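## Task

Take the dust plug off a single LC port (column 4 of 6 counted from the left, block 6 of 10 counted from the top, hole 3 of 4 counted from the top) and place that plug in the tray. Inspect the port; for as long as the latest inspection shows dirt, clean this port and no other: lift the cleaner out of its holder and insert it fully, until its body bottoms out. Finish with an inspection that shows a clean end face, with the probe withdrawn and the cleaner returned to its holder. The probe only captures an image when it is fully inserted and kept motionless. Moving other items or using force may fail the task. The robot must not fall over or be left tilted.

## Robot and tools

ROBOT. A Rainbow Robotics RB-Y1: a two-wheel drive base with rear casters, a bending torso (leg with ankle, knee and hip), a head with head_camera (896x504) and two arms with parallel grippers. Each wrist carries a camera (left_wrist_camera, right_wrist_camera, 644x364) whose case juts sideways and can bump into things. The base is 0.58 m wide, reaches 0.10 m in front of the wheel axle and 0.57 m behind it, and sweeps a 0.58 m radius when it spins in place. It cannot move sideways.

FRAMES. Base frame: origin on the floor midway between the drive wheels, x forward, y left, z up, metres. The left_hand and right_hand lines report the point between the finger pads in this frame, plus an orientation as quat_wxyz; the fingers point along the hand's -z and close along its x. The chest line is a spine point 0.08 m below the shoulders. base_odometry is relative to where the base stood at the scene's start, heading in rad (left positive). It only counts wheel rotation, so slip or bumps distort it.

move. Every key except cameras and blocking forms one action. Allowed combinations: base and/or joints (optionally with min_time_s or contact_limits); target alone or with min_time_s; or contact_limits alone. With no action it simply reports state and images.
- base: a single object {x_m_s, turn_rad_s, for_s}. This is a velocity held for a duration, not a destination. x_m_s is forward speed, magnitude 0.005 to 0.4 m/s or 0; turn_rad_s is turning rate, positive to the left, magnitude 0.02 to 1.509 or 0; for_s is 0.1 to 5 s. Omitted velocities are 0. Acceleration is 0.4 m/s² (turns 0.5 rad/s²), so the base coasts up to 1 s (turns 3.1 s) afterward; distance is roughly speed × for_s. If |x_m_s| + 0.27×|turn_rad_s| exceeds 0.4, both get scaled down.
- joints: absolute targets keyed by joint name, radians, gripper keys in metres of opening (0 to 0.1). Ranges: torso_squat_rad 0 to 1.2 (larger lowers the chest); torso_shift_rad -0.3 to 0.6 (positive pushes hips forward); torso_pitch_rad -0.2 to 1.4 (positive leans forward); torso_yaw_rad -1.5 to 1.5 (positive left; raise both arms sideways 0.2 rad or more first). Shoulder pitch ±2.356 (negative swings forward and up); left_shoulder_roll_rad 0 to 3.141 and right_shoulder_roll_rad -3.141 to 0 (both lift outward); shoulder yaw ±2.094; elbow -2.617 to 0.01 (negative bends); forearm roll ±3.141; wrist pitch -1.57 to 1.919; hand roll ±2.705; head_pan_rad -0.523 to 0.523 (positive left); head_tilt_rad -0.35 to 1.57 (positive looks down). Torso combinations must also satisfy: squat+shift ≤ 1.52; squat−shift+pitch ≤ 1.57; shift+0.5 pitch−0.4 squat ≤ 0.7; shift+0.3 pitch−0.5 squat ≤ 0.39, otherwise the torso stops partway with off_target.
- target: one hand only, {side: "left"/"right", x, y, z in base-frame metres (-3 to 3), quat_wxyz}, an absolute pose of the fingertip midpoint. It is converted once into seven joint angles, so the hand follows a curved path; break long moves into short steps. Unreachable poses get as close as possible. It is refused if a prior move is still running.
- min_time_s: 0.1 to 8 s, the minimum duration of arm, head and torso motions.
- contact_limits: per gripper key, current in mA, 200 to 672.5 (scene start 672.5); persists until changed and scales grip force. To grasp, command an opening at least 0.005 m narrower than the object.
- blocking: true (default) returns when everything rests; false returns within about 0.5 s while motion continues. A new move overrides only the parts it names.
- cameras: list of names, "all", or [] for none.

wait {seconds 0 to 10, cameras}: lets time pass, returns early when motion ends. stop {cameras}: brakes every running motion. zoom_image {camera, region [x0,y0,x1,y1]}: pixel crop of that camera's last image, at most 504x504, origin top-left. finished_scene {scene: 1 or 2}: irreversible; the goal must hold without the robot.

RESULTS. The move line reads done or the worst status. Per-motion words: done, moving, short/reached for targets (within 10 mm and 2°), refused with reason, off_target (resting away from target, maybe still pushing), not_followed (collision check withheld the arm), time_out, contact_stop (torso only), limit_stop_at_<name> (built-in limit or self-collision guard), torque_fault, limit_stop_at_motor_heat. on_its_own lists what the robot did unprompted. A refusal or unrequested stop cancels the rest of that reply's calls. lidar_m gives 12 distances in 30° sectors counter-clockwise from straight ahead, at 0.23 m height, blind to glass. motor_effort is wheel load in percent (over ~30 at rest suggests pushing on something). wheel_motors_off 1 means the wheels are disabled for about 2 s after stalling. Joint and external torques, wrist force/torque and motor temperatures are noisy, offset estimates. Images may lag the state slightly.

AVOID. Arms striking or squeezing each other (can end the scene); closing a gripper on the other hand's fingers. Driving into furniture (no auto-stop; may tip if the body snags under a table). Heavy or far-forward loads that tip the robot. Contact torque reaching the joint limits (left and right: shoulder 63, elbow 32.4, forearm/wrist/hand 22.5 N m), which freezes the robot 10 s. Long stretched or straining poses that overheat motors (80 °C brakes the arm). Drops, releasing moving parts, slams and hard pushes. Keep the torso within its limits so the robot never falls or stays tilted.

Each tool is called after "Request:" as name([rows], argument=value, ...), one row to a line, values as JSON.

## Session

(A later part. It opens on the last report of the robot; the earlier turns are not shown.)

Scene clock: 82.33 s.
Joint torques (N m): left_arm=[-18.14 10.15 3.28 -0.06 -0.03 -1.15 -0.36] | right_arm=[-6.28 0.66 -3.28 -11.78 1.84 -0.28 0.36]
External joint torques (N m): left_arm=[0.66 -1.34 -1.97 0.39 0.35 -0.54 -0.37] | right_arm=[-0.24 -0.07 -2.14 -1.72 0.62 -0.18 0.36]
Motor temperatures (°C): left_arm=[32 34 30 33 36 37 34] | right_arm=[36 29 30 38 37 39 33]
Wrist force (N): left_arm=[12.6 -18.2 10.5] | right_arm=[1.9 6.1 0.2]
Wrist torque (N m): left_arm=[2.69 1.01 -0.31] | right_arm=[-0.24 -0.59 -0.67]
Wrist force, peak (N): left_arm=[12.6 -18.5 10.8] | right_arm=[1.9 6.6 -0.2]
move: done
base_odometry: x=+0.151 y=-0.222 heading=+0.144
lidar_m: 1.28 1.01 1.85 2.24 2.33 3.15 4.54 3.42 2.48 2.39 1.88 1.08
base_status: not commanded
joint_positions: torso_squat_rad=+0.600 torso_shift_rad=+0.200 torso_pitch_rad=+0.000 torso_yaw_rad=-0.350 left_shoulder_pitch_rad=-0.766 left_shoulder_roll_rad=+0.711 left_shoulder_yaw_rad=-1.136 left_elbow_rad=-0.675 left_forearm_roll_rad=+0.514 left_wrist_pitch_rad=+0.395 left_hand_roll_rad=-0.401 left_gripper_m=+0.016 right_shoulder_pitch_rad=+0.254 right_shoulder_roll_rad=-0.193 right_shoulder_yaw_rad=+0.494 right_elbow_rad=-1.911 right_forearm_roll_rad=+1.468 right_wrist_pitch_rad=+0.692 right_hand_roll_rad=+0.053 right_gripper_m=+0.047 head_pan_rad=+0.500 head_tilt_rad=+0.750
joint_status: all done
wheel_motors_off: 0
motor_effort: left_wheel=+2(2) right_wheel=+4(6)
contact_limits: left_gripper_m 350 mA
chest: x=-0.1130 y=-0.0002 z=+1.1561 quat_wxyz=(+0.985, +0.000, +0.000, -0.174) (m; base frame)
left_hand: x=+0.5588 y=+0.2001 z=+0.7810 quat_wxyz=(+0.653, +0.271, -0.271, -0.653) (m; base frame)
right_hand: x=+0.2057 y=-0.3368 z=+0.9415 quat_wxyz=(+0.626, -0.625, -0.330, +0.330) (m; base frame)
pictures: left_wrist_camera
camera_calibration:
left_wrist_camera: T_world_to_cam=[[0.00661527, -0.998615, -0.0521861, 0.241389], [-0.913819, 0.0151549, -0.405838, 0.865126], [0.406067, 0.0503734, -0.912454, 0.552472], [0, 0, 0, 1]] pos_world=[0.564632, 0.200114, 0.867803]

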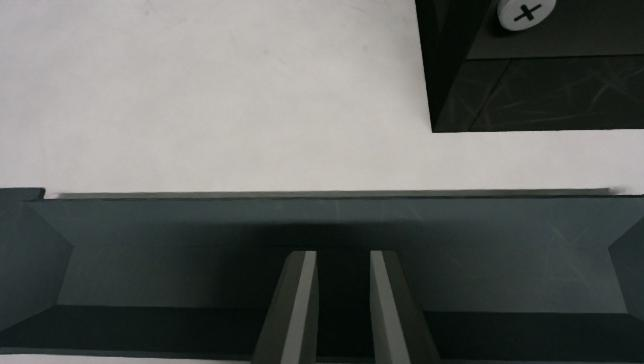

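Request:
move(target={"side":"left","x":0.548,"y":0.2,"z":0.82,"quat_wxyz":[0.653,0.271,-0.271,-0.653]}, min_time_s=1.5, cameras=["left_wrist_camera"])

Request:
zoom_image(camera="left_wrist_camera", region=[250, 180, 450, 364])

Scene clock: 84.27 s.
Joint torques (N m): left_arm=[-15.47 11.64 8.87 -1.45 -0.87 -0.65 0.23] | right_arm=[-6.22 0.98 -2.77 -12.1 1.79 -0.23 0.31]
External joint torques (N m): left_arm=[2.54 -0.5 1.31 -0.47 -0.26 -0.18 0.22] | right_arm=[-0.18 0.25 -1.64 -2.03 0.57 -0.13 0.31]
Motor temperatures (°C): left_arm=[32 34 30 33 36 37 34] | right_arm=[36 29 30 38 37 39 33]
Wrist force (N): left_arm=[12.4 -18.3 10.2] | right_arm=[1.1 6.2 0.5]
Wrist torque (N m): left_arm=[2.68 0.96 -0.30] | right_arm=[-0.23 -0.69 -0.66]
Wrist force, peak (N): left_arm=[12.8 -18.9 10.3] | right_arm=[1.8 6.4 0.3]
move: done
base_odometry: x=+0.151 y=-0.222 heading=+0.144
lidar_m: 1.30 1.01 1.84 2.23 2.32 3.16 4.54 3.41 2.49 2.39 1.87 1.11
base_status: not commanded
joint_positions: torso_squat_rad=+0.600 torso_shift_rad=+0.200 torso_pitch_rad=+0.000 torso_yaw_rad=-0.350 left_shoulder_pitch_rad=-0.739 left_shoulder_roll_rad=+0.897 left_shoulder_yaw_rad=-1.122 left_elbow_rad=-1.040 left_forearm_roll_rad=+0.459 left_wrist_pitch_rad=+0.578 left_hand_roll_rad=-0.292 left_gripper_m=+0.016 right_shoulder_pitch_rad=+0.254 right_shoulder_roll_rad=-0.193 right_shoulder_yaw_rad=+0.494 right_elbow_rad=-1.911 right_forearm_roll_rad=+1.468 right_wrist_pitch_rad=+0.692 right_hand_roll_rad=+0.053 right_gripper_m=+0.047 head_pan_rad=+0.500 head_tilt_rad=+0.750
joint_status: all done
wheel_motors_off: 0
motor_effort: left_wheel=+1(3) right_wheel=+5(6)
contact_limits: left_gripper_m 350 mA
chest: x=-0.1130 y=-0.0002 z=+1.1561 quat_wxyz=(+0.985, +0.000, +0.000, -0.174) (m; base frame)
left_hand: x=+0.5480 y=+0.1999 z=+0.8199 quat_wxyz=(+0.653, +0.271, -0.271, -0.653) (m; base frame)
left_hand_status: reached (checked arc, planned for 1.5 s): 0 mm and 0.0 deg off.
right_hand: x=+0.2057 y=-0.3368 z=+0.9415 quat_wxyz=(+0.626, -0.625, -0.330, +0.330) (m; base frame)
pictures: left_wrist_camera
camera_calibration:
left_wrist_camera: T_world_to_cam=[[0.00566799, -0.998611, -0.0523752, 0.243984], [-0.91419, 0.0160509, -0.404967, 0.870375], [0.405246, 0.0501763, -0.91283, 0.593155], [0, 0, 0, 1]] pos_world=[0.553932, 0.199913, 0.906702]

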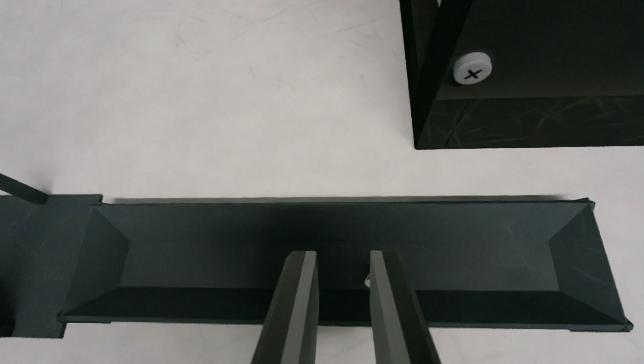

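Scaled by 2.520 from the camera's 644x364 image, which has a finer 1265x715 frame.

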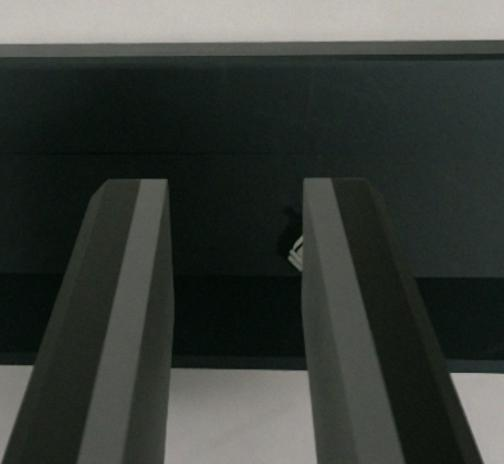

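Request:
move(target={"side":"left","x":0.5,"y":0.19,"z":0.91,"quat_wxyz":[0.653,0.271,-0.271,-0.653]}, min_time_s=1.5, cameras=["head_camera"])

Request:
move(joints={"left_shoulder_pitch_rad":-0.65,"left_shoulder_roll_rad":0.818,"left_shoulder_yaw_rad":-1.491,"left_elbow_rad":-1.929,"left_forearm_roll_rad":-0.76,"left_wrist_pitch_rad":1.784,"left_hand_roll_rad":0.395}, min_time_s=2, cameras=[])

Request:
move(joints={"torso_yaw_rad":0.25,"head_pan_rad":-0.3,"head_tilt_rad":0.75}, min_time_s=2, cameras=["head_camera"])

Request:
move(target={"side":"left","x":0.433,"y":0.10,"z":0.961,"quat_wxyz":[0.354,0.354,-0.612,-0.612]}, min_time_s=1.5, cameras=[])

Request:
move(target={"side":"right","x":0.35,"y":-0.101,"z":0.922,"quat_wxyz":[0.5,-0.5,-0.5,0.5]}, min_time_s=1.5)

Scene clock: 86.67 s.
Joint torques (N m): left_arm=[-14.22 11.31 10.75 -1.87 -0.54 -0.5 0.21] | right_arm=[-5.93 0.85 -3.25 -11.81 1.43 0.16 0.21]
External joint torques (N m): left_arm=[1.64 -0.78 0.85 -0.61 0.41 -0.21 0.2] | right_arm=[0.11 0.11 -2.11 -1.74 0.21 0.26 0.21]
Motor temperatures (°C): left_arm=[32 34 30 33 36 37 34] | right_arm=[36 29 30 38 37 39 33]
Wrist force (N): left_arm=[12.4 -18.3 10.9] | right_arm=[1.5 6.2 -0.1]
Wrist torque (N m): left_arm=[2.71 0.97 -0.28] | right_arm=[-0.27 -0.64 -0.67]
Wrist force, peak (N): left_arm=[12.5 -18.6 10.7] | right_arm=[1.7 6.4 0.2]
move: done
base_odometry: x=+0.151 y=-0.222 heading=+0.144
lidar_m: 1.29 1.01 1.86 2.23 2.32 3.17 4.54 3.42 2.50 2.38 1.86 1.09
base_status: not commanded
joint_positions: torso_squat_rad=+0.600 torso_shift_rad=+0.200 torso_pitch_rad=+0.000 torso_yaw_rad=-0.350 left_shoulder_pitch_rad=-0.739 left_shoulder_roll_rad=+1.202 left_shoulder_yaw_rad=-1.086 left_elbow_rad=-1.638 left_forearm_roll_rad=+0.487 left_wrist_pitch_rad=+0.898 left_hand_roll_rad=-0.161 left_gripper_m=+0.016 right_shoulder_pitch_rad=+0.254 right_shoulder_roll_rad=-0.193 right_shoulder_yaw_rad=+0.494 right_elbow_rad=-1.911 right_forearm_roll_rad=+1.468 right_wrist_pitch_rad=+0.692 right_hand_roll_rad=+0.053 right_gripper_m=+0.047 head_pan_rad=+0.500 head_tilt_rad=+0.750
joint_status: all done
wheel_motors_off: 0
motor_effort: left_wheel=+1(2) right_wheel=+2(6)
contact_limits: left_gripper_m 350 mA
chest: x=-0.1131 y=-0.0002 z=+1.1561 quat_wxyz=(+0.985, +0.000, +0.000, -0.174) (m; base frame)
left_hand: x=+0.5001 y=+0.1900 z=+0.9097 quat_wxyz=(+0.653, +0.271, -0.271, -0.653) (m; base frame)
left_hand_status: reached (checked arc, planned for 1.5 s): 0 mm and 0.0 deg off.
right_hand: x=+0.2057 y=-0.3368 z=+0.9415 quat_wxyz=(+0.626, -0.625, -0.330, +0.330) (m; base frame)
pictures: head_camera
camera_calibration:
head_camera: T_world_to_cam=[[0.0743436, -0.997086, 0.0170838, -0.015689], [-0.671552, -0.0627212, -0.738298, 0.998799], [0.737219, 0.0434151, -0.674258, 0.926341], [0, 0, 0, 1]] pos_world=[-0.0110041, 0.00678538, 1.36227]

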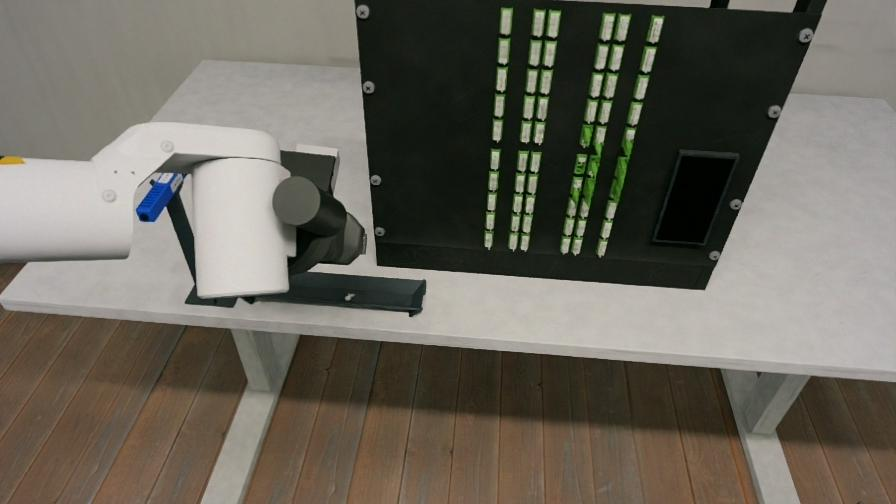

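Scene clock: 88.97 s.
Joint torques (N m): left_arm=[-10.57 5.25 5.41 -4.64 -1.63 0.53 0.24] | right_arm=[-5.89 0.22 -3.25 -11.72 1.57 -0.06 0.34]
External joint torques (N m): left_arm=[1.93 -0.53 -1.47 -0.17 0.07 -0.19 0.22] | right_arm=[0.14 -0.51 -2.12 -1.65 0.35 0.05 0.35]
Motor temperatures (°C): left_arm=[32 34 30 33 36 37 34] | right_arm=[36 29 30 38 37 39 33]
Wrist force (N): left_arm=[12.5 -19.9 14.7] | right_arm=[1.2 5.9 -0.1]
Wrist torque (N m): left_arm=[2.78 0.96 -0.31] | right_arm=[-0.22 -0.65 -0.66]
Wrist force, peak (N): left_arm=[13.3 -20.2 14.5] | right_arm=[1.8 6.6 0.3]
move: done
base_odometry: x=+0.151 y=-0.222 heading=+0.144
lidar_m: 1.30 1.01 1.86 2.23 2.31 3.16 4.52 3.42 2.49 2.39 1.87 1.10
base_status: not commanded
joint_positions: torso_squat_rad=+0.600 torso_shift_rad=+0.200 torso_pitch_rad=+0.000 torso_yaw_rad=-0.350 left_shoulder_pitch_rad=-0.650 left_shoulder_roll_rad=+0.818 left_shoulder_yaw_rad=-1.491 left_elbow_rad=-1.929 left_forearm_roll_rad=-0.760 left_wrist_pitch_rad=+1.784 left_hand_roll_rad=+0.395 left_gripper_m=+0.016 right_shoulder_pitch_rad=+0.254 right_shoulder_roll_rad=-0.193 right_shoulder_yaw_rad=+0.494 right_elbow_rad=-1.911 right_forearm_roll_rad=+1.468 right_wrist_pitch_rad=+0.692 right_hand_roll_rad=+0.053 right_gripper_m=+0.047 head_pan_rad=+0.500 head_tilt_rad=+0.750
joint_status: all done
wheel_motors_off: 0
motor_effort: left_wheel=+2(3) right_wheel=+2(7)
contact_limits: left_gripper_m 350 mA
chest: x=-0.1131 y=-0.0002 z=+1.1561 quat_wxyz=(+0.985, +0.000, +0.000, -0.174) (m; base frame)
left_hand: x=+0.3699 y=+0.0792 z=+0.9598 quat_wxyz=(+0.501, +0.505, -0.499, -0.495) (m; base frame)
right_hand: x=+0.2057 y=-0.3368 z=+0.9415 quat_wxyz=(+0.626, -0.625, -0.330, +0.330) (m; base frame)
pictures: none
No camera images: "cameras" was empty.

Scene clock: 91.27 s.
Joint torques (N m): left_arm=[-10.56 5.34 5.39 -4.69 -1.66 0.52 0.27] | right_arm=[-5.81 0.31 -2.76 -11.84 1.41 -0.2 0.15]
External joint torques (N m): left_arm=[1.94 -0.44 -1.49 -0.22 0.04 -0.2 0.26] | right_arm=[0.23 -0.43 -1.63 -1.78 0.2 -0.09 0.16]
Motor temperatures (°C): left_arm=[32 34 30 33 36 37 34] | right_arm=[36 29 30 38 37 39 33]
Wrist force (N): left_arm=[12.8 -20.0 14.5] | right_arm=[0.8 5.7 0.2]
Wrist torque (N m): left_arm=[2.80 1.01 -0.31] | right_arm=[-0.18 -0.69 -0.64]
Wrist force, peak (N): left_arm=[13.2 -20.4 14.4] | right_arm=[1.4 6.7 -0.3]
move: done
base_odometry: x=+0.151 y=-0.222 heading=+0.144
lidar_m: 1.29 1.00 1.85 2.23 2.31 3.16 4.55 3.43 2.49 2.39 1.85 1.10
base_status: not commanded
joint_positions: torso_squat_rad=+0.600 torso_shift_rad=+0.200 torso_pitch_rad=+0.000 torso_yaw_rad=+0.250 left_shoulder_pitch_rad=-0.650 left_shoulder_roll_rad=+0.818 left_shoulder_yaw_rad=-1.491 left_elbow_rad=-1.929 left_forearm_roll_rad=-0.760 left_wrist_pitch_rad=+1.784 left_hand_roll_rad=+0.395 left_gripper_m=+0.016 right_shoulder_pitch_rad=+0.254 right_shoulder_roll_rad=-0.193 right_shoulder_yaw_rad=+0.494 right_elbow_rad=-1.911 right_forearm_roll_rad=+1.468 right_wrist_pitch_rad=+0.692 right_hand_roll_rad=+0.053 right_gripper_m=+0.047 head_pan_rad=-0.300 head_tilt_rad=+0.750
joint_status: all done
wheel_motors_off: 0
motor_effort: left_wheel=+0(2) right_wheel=+4(6)
contact_limits: left_gripper_m 350 mA
chest: x=-0.1131 y=-0.0002 z=+1.1561 quat_wxyz=(+0.992, +0.000, +0.000, +0.125) (m; base frame)
left_hand: x=+0.2407 y=+0.3380 z=+0.9599 quat_wxyz=(+0.625, +0.630, -0.327, -0.325) (m; base frame)
right_hand: x=+0.3401 y=-0.0980 z=+0.9414 quat_wxyz=(+0.500, -0.499, -0.500, +0.500) (m; base frame)
pictures: head_camera
camera_calibration:
head_camera: T_world_to_cam=[[-0.12521, -0.991983, 0.0171146, -0.0211766], [-0.67063, 0.0719104, -0.738298, 0.999392], [0.731148, -0.10392, -0.674257, 0.925552], [0, 0, 0, 1]] pos_world=[-0.00914476, 0.00330968, 1.36227]

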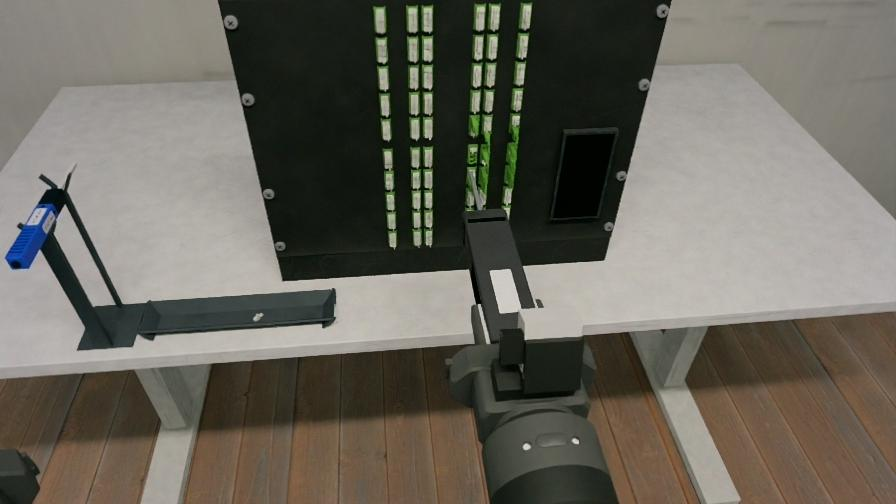

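Scene clock: 93.10 s.
Joint torques (N m): left_arm=[-18.27 5.21 6.32 -0.31 -0.17 1.79 0.02] | right_arm=[-6.18 0.66 -2.92 -11.93 1.59 -0.16 0.2]
External joint torques (N m): left_arm=[1.65 -0.12 -1.93 0.21 0.15 -0.01 0.01] | right_arm=[-0.14 -0.08 -1.8 -1.86 0.37 -0.05 0.2]
Motor temperatures (°C): left_arm=[32 34 30 33 36 37 34] | right_arm=[36 29 30 38 37 39 33]
Wrist force (N): left_arm=[12.5 -20.6 15.0] | right_arm=[1.4 6.1 0.0]
Wrist torque (N m): left_arm=[2.89 0.95 -0.34] | right_arm=[-0.24 -0.66 -0.66]
Wrist force, peak (N): left_arm=[12.3 -20.4 15.7] | right_arm=[1.5 6.4 0.2]
move: done
base_odometry: x=+0.151 y=-0.222 heading=+0.144
lidar_m: 1.29 1.01 1.85 2.23 2.30 3.17 4.54 3.42 2.49 2.39 1.86 1.10
base_status: not commanded
joint_positions: torso_squat_rad=+0.600 torso_shift_rad=+0.200 torso_pitch_rad=+0.000 torso_yaw_rad=+0.250 left_shoulder_pitch_rad=-1.092 left_shoulder_roll_rad=+0.490 left_shoulder_yaw_rad=-1.651 left_elbow_rad=-1.118 left_forearm_roll_rad=-1.409 left_wrist_pitch_rad=+0.644 left_hand_roll_rad=+1.300 left_gripper_m=+0.016 right_shoulder_pitch_rad=+0.254 right_shoulder_roll_rad=-0.193 right_shoulder_yaw_rad=+0.494 right_elbow_rad=-1.911 right_forearm_roll_rad=+1.468 right_wrist_pitch_rad=+0.692 right_hand_roll_rad=+0.053 right_gripper_m=+0.047 head_pan_rad=-0.300 head_tilt_rad=+0.750
joint_status: all done
wheel_motors_off: 0
motor_effort: left_wheel=+2(3) right_wheel=+2(7)
contact_limits: left_gripper_m 350 mA
chest: x=-0.1131 y=-0.0002 z=+1.1561 quat_wxyz=(+0.992, +0.000, +0.000, +0.125) (m; base frame)
left_hand: x=+0.4324 y=+0.0994 z=+0.9610 quat_wxyz=(+0.357, +0.355, -0.608, -0.614) (m; base frame)
left_hand_status: reached (checked arc, planned for 1.5 s): 1 mm and 0.6 deg off.
right_hand: x=+0.3400 y=-0.0980 z=+0.9415 quat_wxyz=(+0.500, -0.500, -0.500, +0.500) (m; base frame)
pictures: none
No camera images: "cameras" was empty.

Scene clock: 94.93 s.
Joint torques (N m): left_arm=[-18.27 5.02 6.13 -0.3 -0.14 1.68 0.09] | right_arm=[-7.01 -0.84 -3.73 -10.71 2.15 -0.03 0.2]
External joint torques (N m): left_arm=[1.65 -0.31 -2.12 0.22 0.18 -0.11 0.08] | right_arm=[-0.38 -1.27 -2.33 -0.76 0.95 -0.15 0.21]
Motor temperatures (°C): left_arm=[32 34 30 33 36 37 34] | right_arm=[36 29 30 38 37 39 33]
Wrist force (N): left_arm=[12.6 -20.1 14.2] | right_arm=[1.8 5.9 0.0]
Wrist torque (N m): left_arm=[2.85 0.99 -0.34] | right_arm=[-0.20 -0.58 -0.62]
Wrist force, peak (N): left_arm=[12.7 -20.4 14.8] | right_arm=[1.3 6.5 -0.4]
move: done
base_odometry: x=+0.151 y=-0.222 heading=+0.144
lidar_m: 1.29 1.01 1.86 2.23 2.32 3.16 4.52 3.42 2.49 2.39 1.86 1.08
base_status: not commanded
joint_positions: torso_squat_rad=+0.600 torso_shift_rad=+0.200 torso_pitch_rad=+0.000 torso_yaw_rad=+0.250 left_shoulder_pitch_rad=-1.092 left_shoulder_roll_rad=+0.490 left_shoulder_yaw_rad=-1.651 left_elbow_rad=-1.118 left_forearm_roll_rad=-1.409 left_wrist_pitch_rad=+0.644 left_hand_roll_rad=+1.300 left_gripper_m=+0.016 right_shoulder_pitch_rad=+0.216 right_shoulder_roll_rad=-0.202 right_shoulder_yaw_rad=+0.485 right_elbow_rad=-1.808 right_forearm_roll_rad=+1.531 right_wrist_pitch_rad=+0.691 right_hand_roll_rad=-0.062 right_gripper_m=+0.047 head_pan_rad=-0.300 head_tilt_rad=+0.750
joint_status: all done
wheel_motors_off: 0
motor_effort: left_wheel=+2(3) right_wheel=+2(6)
contact_limits: left_gripper_m 350 mA
chest: x=-0.1131 y=-0.0002 z=+1.1561 quat_wxyz=(+0.992, +0.000, +0.000, +0.125) (m; base frame)
left_hand: x=+0.4324 y=+0.0994 z=+0.9610 quat_wxyz=(+0.357, +0.355, -0.608, -0.614) (m; base frame)
right_hand: x=+0.3498 y=-0.1009 z=+0.9217 quat_wxyz=(+0.500, -0.500, -0.500, +0.500) (m; base frame)
right_hand_status: reached (checked arc, planned for 1.5 s): 0 mm and 0.1 deg off.
pictures: head_camera, left_wrist_camera, right_wrist_camera
camera_calibration:
head_camera: T_world_to_cam=[[-0.125145, -0.99199, 0.0171879, -0.0212758], [-0.670587, 0.071805, -0.738347, 0.99946], [0.731199, -0.103926, -0.674202, 0.925476], [0, 0, 0, 1]] pos_world=[-0.00914469, 0.00330967, 1.36227]
left_wrist_camera: T_world_to_cam=[[-0.457186, -0.888709, -0.0343022, 0.323502], [-0.311735, 0.196252, -0.929681, 1.04928], [0.832948, -0.414344, -0.366765, 0.110362], [0, 0, 0, 1]] pos_world=[0.383072, 0.127304, 1.02707]
right_wrist_camera: T_world_to_cam=[[-0.00465514, -0.999586, -0.0283876, -0.0733128], [-0.380371, 0.028024, -0.924409, 1.02927], [0.924822, 0.00649455, -0.380344, 0.106242], [0, 0, 0, 1]] pos_world=[0.292908, -0.102817, 0.989793]

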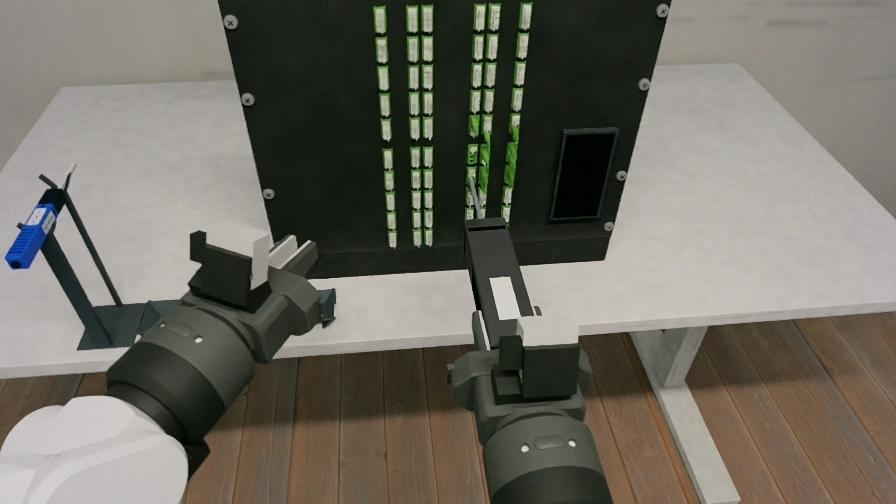

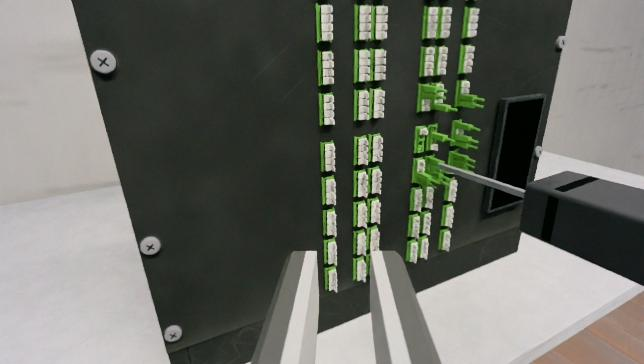

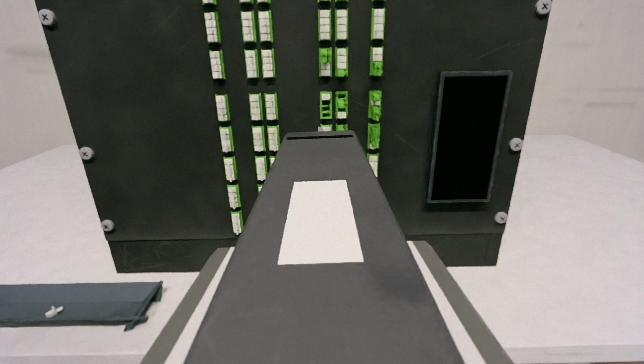

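Request:
zoom_image(camera="left_wrist_camera", region=[395, 115, 465, 195])

Request:
zoom_image(camera="head_camera", region=[455, 135, 500, 200])

Scaled by 6.300 from the camera's 644x364 image, which has a finer 1265x715 frame.

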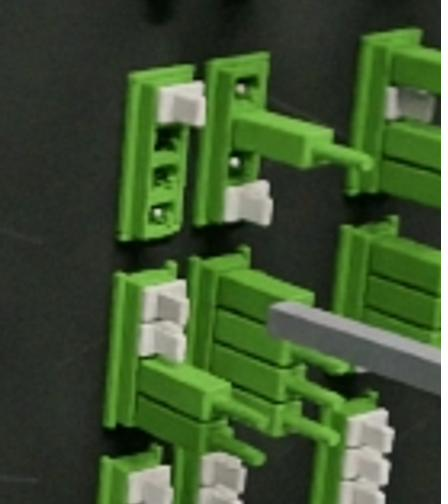

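Scaled by 7.754 from the camera's 896x504 image, which has a finer 1280x720 frame.

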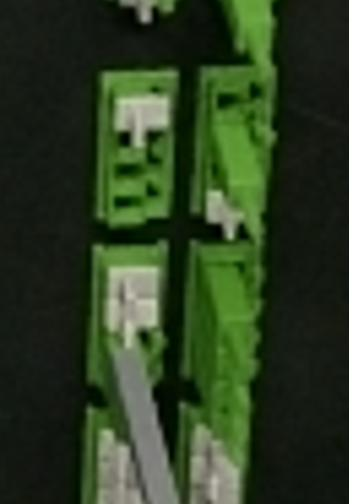

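Request:
move(target={"side":"right","x":0.35,"y":-0.1075,"z":0.934,"quat_wxyz":[0.5,-0.5,-0.5,0.5]}, min_time_s=1, cameras=[])

Request:
move(target={"side":"right","x":0.368,"y":-0.1075,"z":0.934,"quat_wxyz":[0.5,-0.5,-0.5,0.5]}, min_time_s=1, cameras=["head_camera","left_wrist_camera"])

Request:
zoom_image(camera="left_wrist_camera", region=[400, 120, 450, 170])

Request:
zoom_image(camera="head_camera", region=[455, 140, 495, 180])

Scene clock: 97.30 s.
Joint torques (N m): left_arm=[-18.46 5.51 6.27 -0.44 -0.12 1.61 0] | right_arm=[-5.69 -1.32 -4.16 -12.49 1.54 -0.38 0.36]
External joint torques (N m): left_arm=[1.46 0.18 -1.98 0.08 0.2 -0.18 -0.02] | right_arm=[0.77 -1.47 -2.66 -2.47 0.36 -0.4 0.37]
Motor temperatures (°C): left_arm=[32 34 30 33 36 37 34] | right_arm=[36 29 30 38 37 39 33]
Wrist force (N): left_arm=[12.0 -20.6 14.2] | right_arm=[1.6 6.3 -0.3]
Wrist torque (N m): left_arm=[2.88 0.90 -0.32] | right_arm=[-0.26 -0.58 -0.65]
Wrist force, peak (N): left_arm=[12.4 -20.6 14.9] | right_arm=[1.4 6.5 -0.2]
move: done
base_odometry: x=+0.151 y=-0.222 heading=+0.144
lidar_m: 1.29 1.00 1.85 2.23 2.32 3.15 4.53 3.41 2.49 2.39 1.86 1.09
base_status: not commanded
joint_positions: torso_squat_rad=+0.600 torso_shift_rad=+0.200 torso_pitch_rad=+0.000 torso_yaw_rad=+0.250 left_shoulder_pitch_rad=-1.092 left_shoulder_roll_rad=+0.490 left_shoulder_yaw_rad=-1.651 left_elbow_rad=-1.118 left_forearm_roll_rad=-1.409 left_wrist_pitch_rad=+0.644 left_hand_roll_rad=+1.300 left_gripper_m=+0.016 right_shoulder_pitch_rad=+0.231 right_shoulder_roll_rad=-0.213 right_shoulder_yaw_rad=+0.469 right_elbow_rad=-1.863 right_forearm_roll_rad=+1.488 right_wrist_pitch_rad=+0.676 right_hand_roll_rad=-0.011 right_gripper_m=+0.047 head_pan_rad=-0.300 head_tilt_rad=+0.750
joint_status: all done
wheel_motors_off: 0
motor_effort: left_wheel=+2(3) right_wheel=+3(5)
contact_limits: left_gripper_m 350 mA
chest: x=-0.1131 y=-0.0002 z=+1.1561 quat_wxyz=(+0.992, +0.000, +0.000, +0.125) (m; base frame)
left_hand: x=+0.4324 y=+0.0994 z=+0.9610 quat_wxyz=(+0.357, +0.355, -0.608, -0.614) (m; base frame)
right_hand: x=+0.3500 y=-0.1070 z=+0.9338 quat_wxyz=(+0.499, -0.501, -0.501, +0.499) (m; base frame)
right_hand_status: reached (checked arc, planned for 1.0 s): 1 mm and 0.3 deg off.
pictures: none
No camera images: "cameras" was empty.

Scene clock: 98.63 s.
Joint torques (N m): left_arm=[-18.12 5.02 6.2 -0.52 -0.14 1.66 0.04] | right_arm=[-9.14 0.85 -4.54 -11.45 1.39 -0.48 0.09]
External joint torques (N m): left_arm=[1.8 -0.31 -2.05 0 0.18 -0.13 0.03] | right_arm=[-1.66 0.93 -2.82 -1.42 0.22 -0.46 0.1]
Motor temperatures (°C): left_arm=[32 34 30 33 36 37 34] | right_arm=[36 29 30 38 37 39 33]
Wrist force (N): left_arm=[12.6 -20.4 14.5] | right_arm=[1.4 6.5 -0.4]
Wrist torque (N m): left_arm=[2.87 0.97 -0.33] | right_arm=[-0.29 -0.61 -0.66]
Wrist force, peak (N): left_arm=[12.8 -20.6 14.8] | right_arm=[1.5 6.8 -0.3]
move: done
base_odometry: x=+0.151 y=-0.222 heading=+0.144
lidar_m: 1.30 1.01 1.85 2.22 2.32 3.17 4.54 3.44 2.48 2.38 1.86 1.09
base_status: not commanded
joint_positions: torso_squat_rad=+0.600 torso_shift_rad=+0.200 torso_pitch_rad=+0.000 torso_yaw_rad=+0.250 left_shoulder_pitch_rad=-1.092 left_shoulder_roll_rad=+0.490 left_shoulder_yaw_rad=-1.651 left_elbow_rad=-1.118 left_forearm_roll_rad=-1.409 left_wrist_pitch_rad=+0.644 left_hand_roll_rad=+1.300 left_gripper_m=+0.016 right_shoulder_pitch_rad=+0.178 right_shoulder_roll_rad=-0.208 right_shoulder_yaw_rad=+0.437 right_elbow_rad=-1.822 right_forearm_roll_rad=+1.442 right_wrist_pitch_rad=+0.659 right_hand_roll_rad=+0.012 right_gripper_m=+0.047 head_pan_rad=-0.300 head_tilt_rad=+0.750
joint_status: all done
wheel_motors_off: 0
motor_effort: left_wheel=+2(3) right_wheel=+4(5)
contact_limits: left_gripper_m 350 mA
chest: x=-0.1131 y=-0.0002 z=+1.1561 quat_wxyz=(+0.992, +0.000, +0.000, +0.125) (m; base frame)
left_hand: x=+0.4324 y=+0.0994 z=+0.9610 quat_wxyz=(+0.357, +0.355, -0.608, -0.614) (m; base frame)
right_hand: x=+0.3678 y=-0.1075 z=+0.9337 quat_wxyz=(+0.500, -0.500, -0.500, +0.500) (m; base frame)
right_hand_status: reached (checked arc, planned for 1.0 s): 0 mm and 0.0 deg off.
pictures: head_camera, left_wrist_camera
camera_calibration:
head_camera: T_world_to_cam=[[-0.125145, -0.99199, 0.0171879, -0.0212758], [-0.670587, 0.071805, -0.738347, 0.99946], [0.731199, -0.103926, -0.674202, 0.925476], [0, 0, 0, 1]] pos_world=[-0.00914469, 0.00330967, 1.36227]
left_wrist_camera: T_world_to_cam=[[-0.457186, -0.888709, -0.0343022, 0.323502], [-0.311735, 0.196252, -0.929681, 1.04928], [0.832948, -0.414344, -0.366765, 0.110362], [0, 0, 0, 1]] pos_world=[0.383072, 0.127304, 1.02707]

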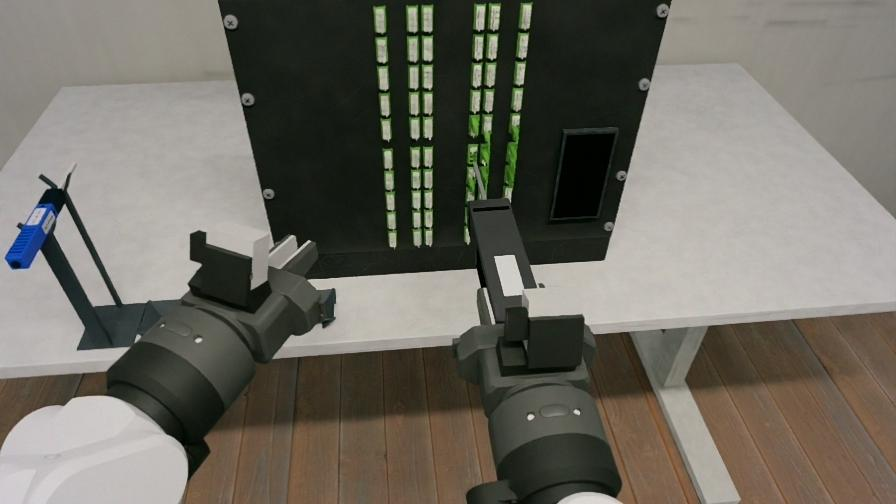

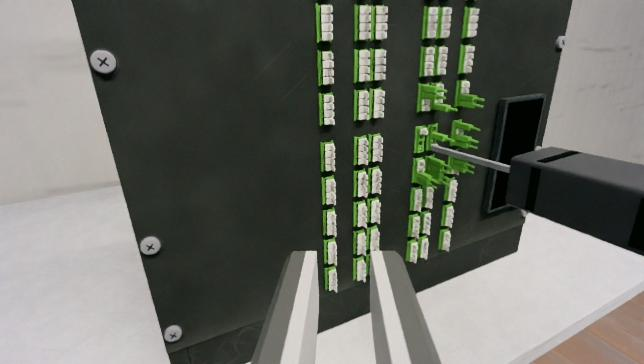

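Scaled by 10.080 from the camera's 644x364 image, which has a finer 1265x715 frame.

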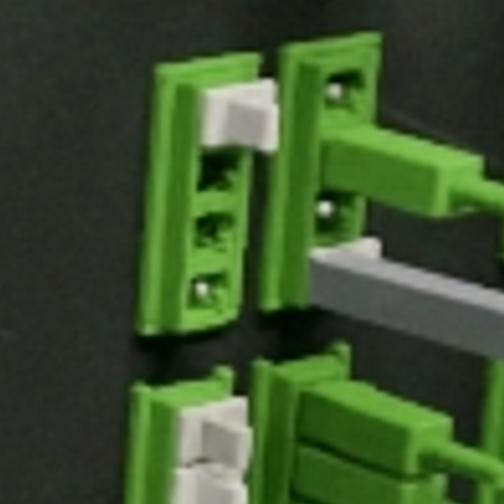

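Scaled by 12.600 from the camera's 896x504 image, which has a finer 1280x720 frame.

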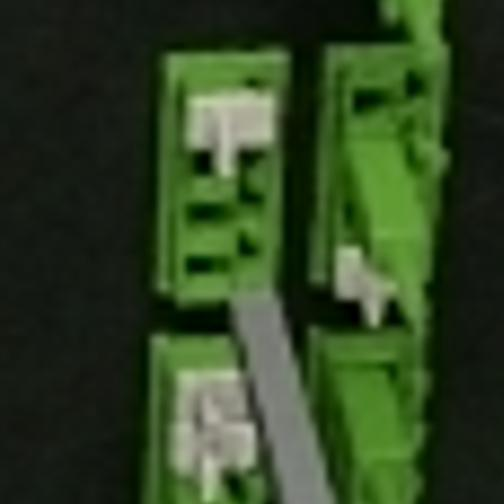

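Request:
move(target={"side":"right","x":0.377,"y":-0.1061,"z":0.9348,"quat_wxyz":[0.5,-0.5,-0.5,0.5]}, min_time_s=1, cameras=["head_camera","left_wrist_camera"])

Request:
zoom_image(camera="left_wrist_camera", region=[410, 130, 440, 160])

Request:
zoom_image(camera="head_camera", region=[460, 145, 490, 175])

Scene clock: 100.33 s.
Joint torques (N m): left_arm=[-18.31 5.25 5.87 -0.42 -0.17 1.76 0.07] | right_arm=[-8.84 0.64 -5.52 -11.13 1.44 -0.28 0.25]
External joint torques (N m): left_arm=[1.62 -0.09 -2.38 0.1 0.15 -0.03 0.06] | right_arm=[-0.84 0.77 -3.73 -1.1 0.28 -0.24 0.26]
Motor temperatures (°C): left_arm=[32 34 30 33 36 37 34] | right_arm=[36 29 30 38 37 39 33]
Wrist force (N): left_arm=[12.3 -20.2 14.2] | right_arm=[1.6 5.6 -0.1]
Wrist torque (N m): left_arm=[2.85 0.95 -0.32] | right_arm=[-0.16 -0.60 -0.66]
Wrist force, peak (N): left_arm=[12.3 -20.8 15.0] | right_arm=[1.4 6.7 0.0]
move: done
base_odometry: x=+0.151 y=-0.222 heading=+0.144
lidar_m: 1.30 1.00 1.84 2.23 2.31 3.16 4.54 3.42 2.49 2.39 1.87 1.09
base_status: not commanded
joint_positions: torso_squat_rad=+0.600 torso_shift_rad=+0.200 torso_pitch_rad=+0.000 torso_yaw_rad=+0.250 left_shoulder_pitch_rad=-1.092 left_shoulder_roll_rad=+0.490 left_shoulder_yaw_rad=-1.651 left_elbow_rad=-1.118 left_forearm_roll_rad=-1.409 left_wrist_pitch_rad=+0.644 left_hand_roll_rad=+1.300 left_gripper_m=+0.016 right_shoulder_pitch_rad=+0.150 right_shoulder_roll_rad=-0.204 right_shoulder_yaw_rad=+0.425 right_elbow_rad=-1.800 right_forearm_roll_rad=+1.425 right_wrist_pitch_rad=+0.653 right_hand_roll_rad=+0.022 right_gripper_m=+0.047 head_pan_rad=-0.300 head_tilt_rad=+0.750
joint_status: all done
wheel_motors_off: 0
motor_effort: left_wheel=+2(3) right_wheel=-1(7)
contact_limits: left_gripper_m 350 mA
chest: x=-0.1131 y=-0.0002 z=+1.1561 quat_wxyz=(+0.992, +0.000, +0.000, +0.125) (m; base frame)
left_hand: x=+0.4324 y=+0.0994 z=+0.9610 quat_wxyz=(+0.357, +0.355, -0.608, -0.614) (m; base frame)
right_hand: x=+0.3764 y=-0.1062 z=+0.9347 quat_wxyz=(+0.500, -0.500, -0.500, +0.500) (m; base frame)
right_hand_status: reached (checked arc, planned for 1.0 s): 1 mm and 0.0 deg off.
pictures: head_camera, left_wrist_camera
camera_calibration:
head_camera: T_world_to_cam=[[-0.125145, -0.99199, 0.0171879, -0.0212758], [-0.670587, 0.071805, -0.738347, 0.99946], [0.731199, -0.103926, -0.674202, 0.925476], [0, 0, 0, 1]] pos_world=[-0.00914469, 0.00330967, 1.36227]
left_wrist_camera: T_world_to_cam=[[-0.457186, -0.888709, -0.0343022, 0.323502], [-0.311735, 0.196252, -0.929681, 1.04928], [0.832948, -0.414344, -0.366765, 0.110362], [0, 0, 0, 1]] pos_world=[0.383072, 0.127304, 1.02707]

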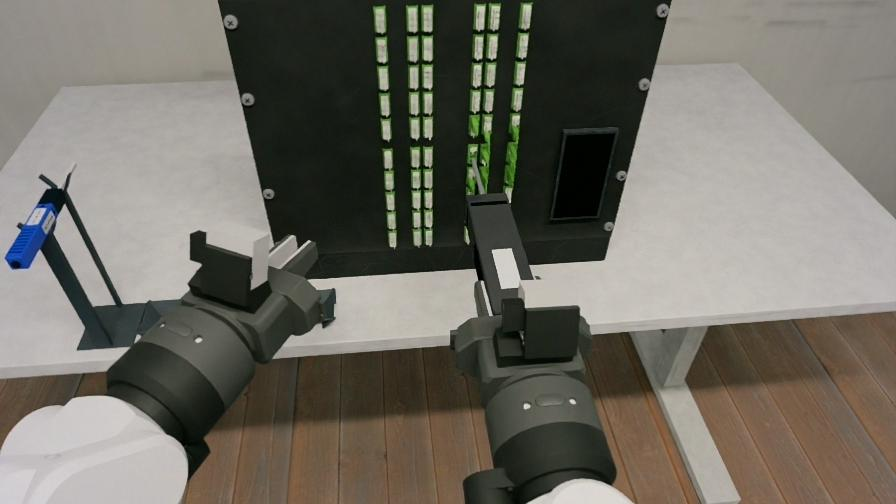

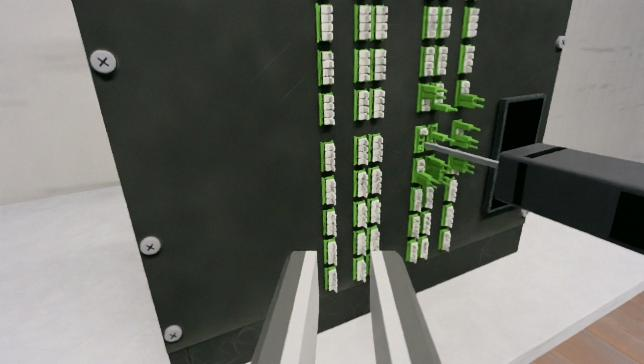

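Scaled by 16.800 from the camera's 644x364 image, which has a finer 1265x715 frame.

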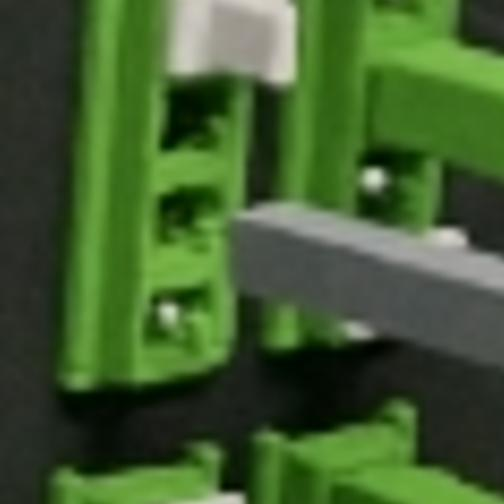

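Scaled by 16.800 from the camera's 896x504 image, which has a finer 1280x720 frame.

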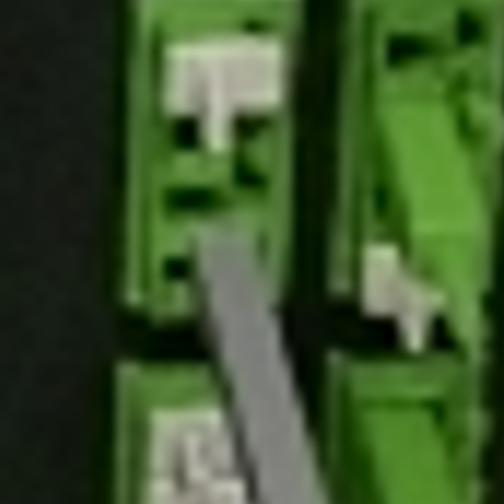

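Request:
move(target={"side":"right","x":0.3755,"y":-0.1046,"z":0.9363,"quat_wxyz":[0.5,-0.5,-0.5,0.5]}, min_time_s=0.6, cameras=["head_camera","left_wrist_camera"])

Request:
zoom_image(camera="left_wrist_camera", region=[410, 130, 440, 160])

Request:
zoom_image(camera="head_camera", region=[460, 145, 490, 175])

Scene clock: 102.23 s.
Joint torques (N m): left_arm=[-18.28 5.5 6.34 -0.39 -0.13 1.65 0.07] | right_arm=[-7.23 0.9 -1.61 -12.33 1.47 0.25 0.39]
External joint torques (N m): left_arm=[1.65 0.17 -1.91 0.13 0.19 -0.14 0.06] | right_arm=[0.74 0.94 0.14 -2.29 0.31 0.31 0.39]
Motor temperatures (°C): left_arm=[32 34 30 33 36 37 34] | right_arm=[36 29 30 38 37 39 33]
Wrist force (N): left_arm=[12.7 -20.1 14.6] | right_arm=[1.2 6.2 -0.1]
Wrist torque (N m): left_arm=[2.82 0.99 -0.32] | right_arm=[-0.23 -0.61 -0.66]
Wrist force, peak (N): left_arm=[12.8 -20.7 14.4] | right_arm=[1.6 6.6 -0.5]
move: done
base_odometry: x=+0.151 y=-0.222 heading=+0.144
lidar_m: 1.29 1.02 1.85 2.23 2.32 3.14 4.53 3.43 2.49 2.38 1.85 1.10
base_status: not commanded
joint_positions: torso_squat_rad=+0.600 torso_shift_rad=+0.200 torso_pitch_rad=+0.000 torso_yaw_rad=+0.250 left_shoulder_pitch_rad=-1.092 left_shoulder_roll_rad=+0.490 left_shoulder_yaw_rad=-1.651 left_elbow_rad=-1.118 left_forearm_roll_rad=-1.409 left_wrist_pitch_rad=+0.644 left_hand_roll_rad=+1.300 left_gripper_m=+0.016 right_shoulder_pitch_rad=+0.152 right_shoulder_roll_rad=-0.201 right_shoulder_yaw_rad=+0.427 right_elbow_rad=-1.805 right_forearm_roll_rad=+1.422 right_wrist_pitch_rad=+0.656 right_hand_roll_rad=+0.031 right_gripper_m=+0.047 head_pan_rad=-0.300 head_tilt_rad=+0.750
joint_status: all done
wheel_motors_off: 0
motor_effort: left_wheel=+1(2) right_wheel=+5(5)
contact_limits: left_gripper_m 350 mA
chest: x=-0.1131 y=-0.0002 z=+1.1561 quat_wxyz=(+0.992, +0.000, +0.000, +0.125) (m; base frame)
left_hand: x=+0.4324 y=+0.0994 z=+0.9610 quat_wxyz=(+0.357, +0.355, -0.608, -0.614) (m; base frame)
right_hand: x=+0.3756 y=-0.1048 z=+0.9361 quat_wxyz=(+0.500, -0.500, -0.500, +0.500) (m; base frame)
right_hand_status: reached (checked arc, planned for 0.6 s): 0 mm and 0.0 deg off.
pictures: head_camera, left_wrist_camera
camera_calibration:
head_camera: T_world_to_cam=[[-0.125145, -0.99199, 0.0171879, -0.0212758], [-0.670587, 0.071805, -0.738347, 0.99946], [0.731199, -0.103926, -0.674202, 0.925476], [0, 0, 0, 1]] pos_world=[-0.00914469, 0.00330967, 1.36227]
left_wrist_camera: T_world_to_cam=[[-0.457186, -0.888709, -0.0343022, 0.323502], [-0.311735, 0.196252, -0.929681, 1.04928], [0.832948, -0.414344, -0.366765, 0.110362], [0, 0, 0, 1]] pos_world=[0.383072, 0.127304, 1.02707]

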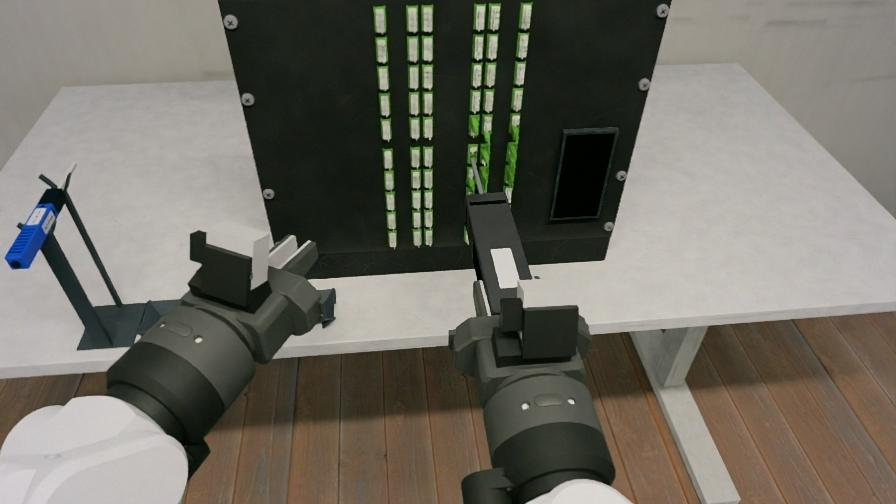

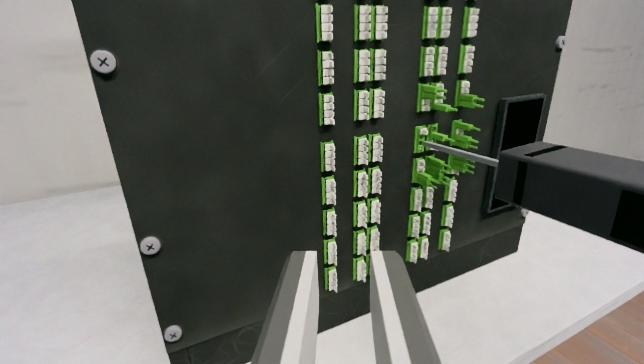

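Scaled by 16.800 from the camera's 644x364 image, which has a finer 1265x715 frame.

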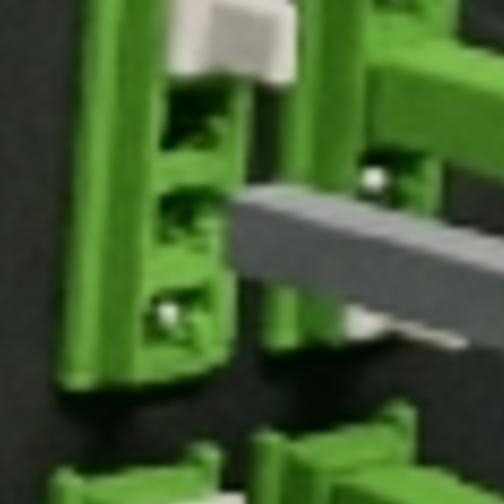

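Scaled by 16.800 from the camera's 896x504 image, which has a finer 1280x720 frame.

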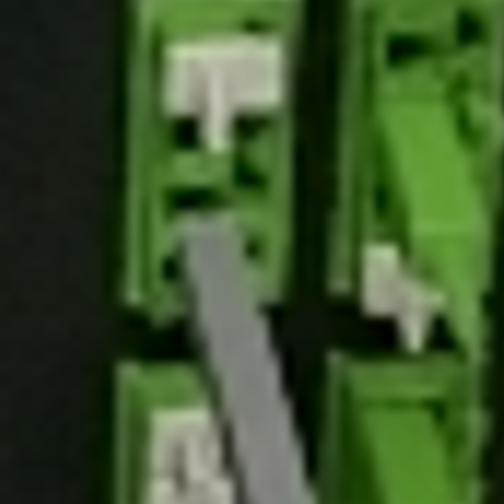

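Request:
move(target={"side":"right","x":0.3760,"y":-0.1039,"z":0.9368,"quat_wxyz":[0.5,-0.5,-0.5,0.5]}, min_time_s=0.6, cameras=["head_camera","left_wrist_camera"])

Request:
zoom_image(camera="left_wrist_camera", region=[410, 130, 440, 160])

Request:
zoom_image(camera="head_camera", region=[460, 145, 490, 175])

Scene clock: 103.57 s.
Joint torques (N m): left_arm=[-18.11 5.15 6.12 -0.26 -0.19 1.74 0.13] | right_arm=[-9.5 0.43 -2.72 -11.51 1.17 0.36 0.54]
External joint torques (N m): left_arm=[1.81 -0.18 -2.14 0.26 0.13 -0.05 0.12] | right_arm=[-1.5 0.45 -0.99 -1.47 0.01 0.43 0.55]
Motor temperatures (°C): left_arm=[32 34 30 33 36 37 34] | right_arm=[36 29 30 38 37 39 33]
Wrist force (N): left_arm=[12.3 -20.3 14.1] | right_arm=[1.1 5.8 -0.1]
Wrist torque (N m): left_arm=[2.84 0.93 -0.32] | right_arm=[-0.20 -0.64 -0.67]
Wrist force, peak (N): left_arm=[12.9 -20.5 14.6] | right_arm=[1.7 6.3 -0.2]
move: done
base_odometry: x=+0.151 y=-0.222 heading=+0.144
lidar_m: 1.29 1.02 1.85 2.23 2.32 3.16 4.53 3.41 2.50 2.39 1.86 1.10
base_status: not commanded
joint_positions: torso_squat_rad=+0.600 torso_shift_rad=+0.200 torso_pitch_rad=+0.000 torso_yaw_rad=+0.250 left_shoulder_pitch_rad=-1.092 left_shoulder_roll_rad=+0.490 left_shoulder_yaw_rad=-1.651 left_elbow_rad=-1.118 left_forearm_roll_rad=-1.409 left_wrist_pitch_rad=+0.644 left_hand_roll_rad=+1.300 left_gripper_m=+0.016 right_shoulder_pitch_rad=+0.150 right_shoulder_roll_rad=-0.199 right_shoulder_yaw_rad=+0.427 right_elbow_rad=-1.805 right_forearm_roll_rad=+1.419 right_wrist_pitch_rad=+0.656 right_hand_roll_rad=+0.035 right_gripper_m=+0.047 head_pan_rad=-0.300 head_tilt_rad=+0.750
joint_status: all done
wheel_motors_off: 0
motor_effort: left_wheel=+1(3) right_wheel=+4(6)
contact_limits: left_gripper_m 350 mA
chest: x=-0.1131 y=-0.0002 z=+1.1561 quat_wxyz=(+0.992, +0.000, +0.000, +0.125) (m; base frame)
left_hand: x=+0.4324 y=+0.0994 z=+0.9610 quat_wxyz=(+0.357, +0.355, -0.608, -0.614) (m; base frame)
right_hand: x=+0.3759 y=-0.1041 z=+0.9365 quat_wxyz=(+0.500, -0.500, -0.500, +0.500) (m; base frame)
right_hand_status: reached (checked arc, planned for 0.6 s): 0 mm and 0.0 deg off.
pictures: head_camera, left_wrist_camera
camera_calibration:
head_camera: T_world_to_cam=[[-0.125145, -0.99199, 0.0171879, -0.0212758], [-0.670587, 0.071805, -0.738347, 0.99946], [0.731199, -0.103926, -0.674202, 0.925476], [0, 0, 0, 1]] pos_world=[-0.00914469, 0.00330967, 1.36227]
left_wrist_camera: T_world_to_cam=[[-0.457186, -0.888709, -0.0343022, 0.323502], [-0.311735, 0.196252, -0.929681, 1.04928], [0.832948, -0.414344, -0.366765, 0.110362], [0, 0, 0, 1]] pos_world=[0.383072, 0.127304, 1.02707]

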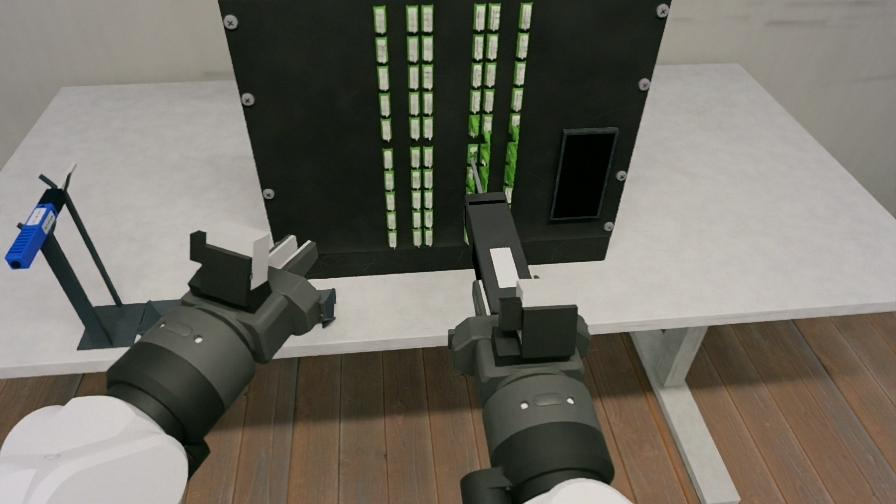

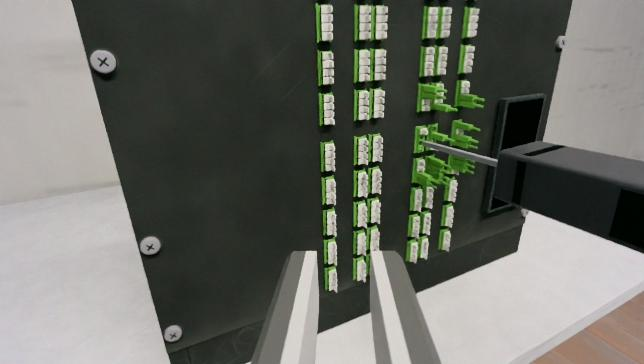

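Scaled by 16.800 from the camera's 644x364 image, which has a finer 1265x715 frame.

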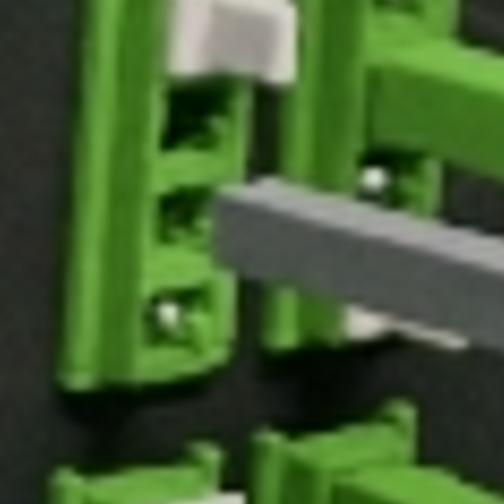

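Scaled by 16.800 from the camera's 896x504 image, which has a finer 1280x720 frame.

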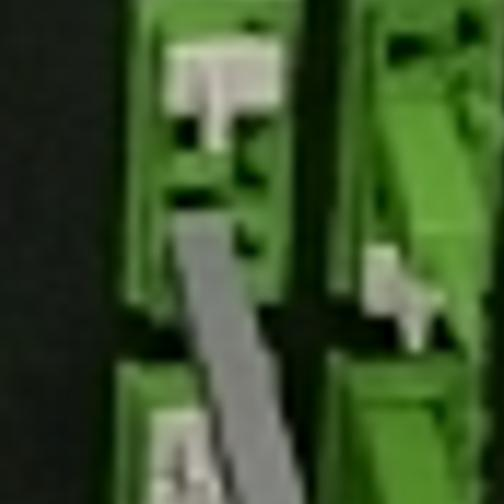

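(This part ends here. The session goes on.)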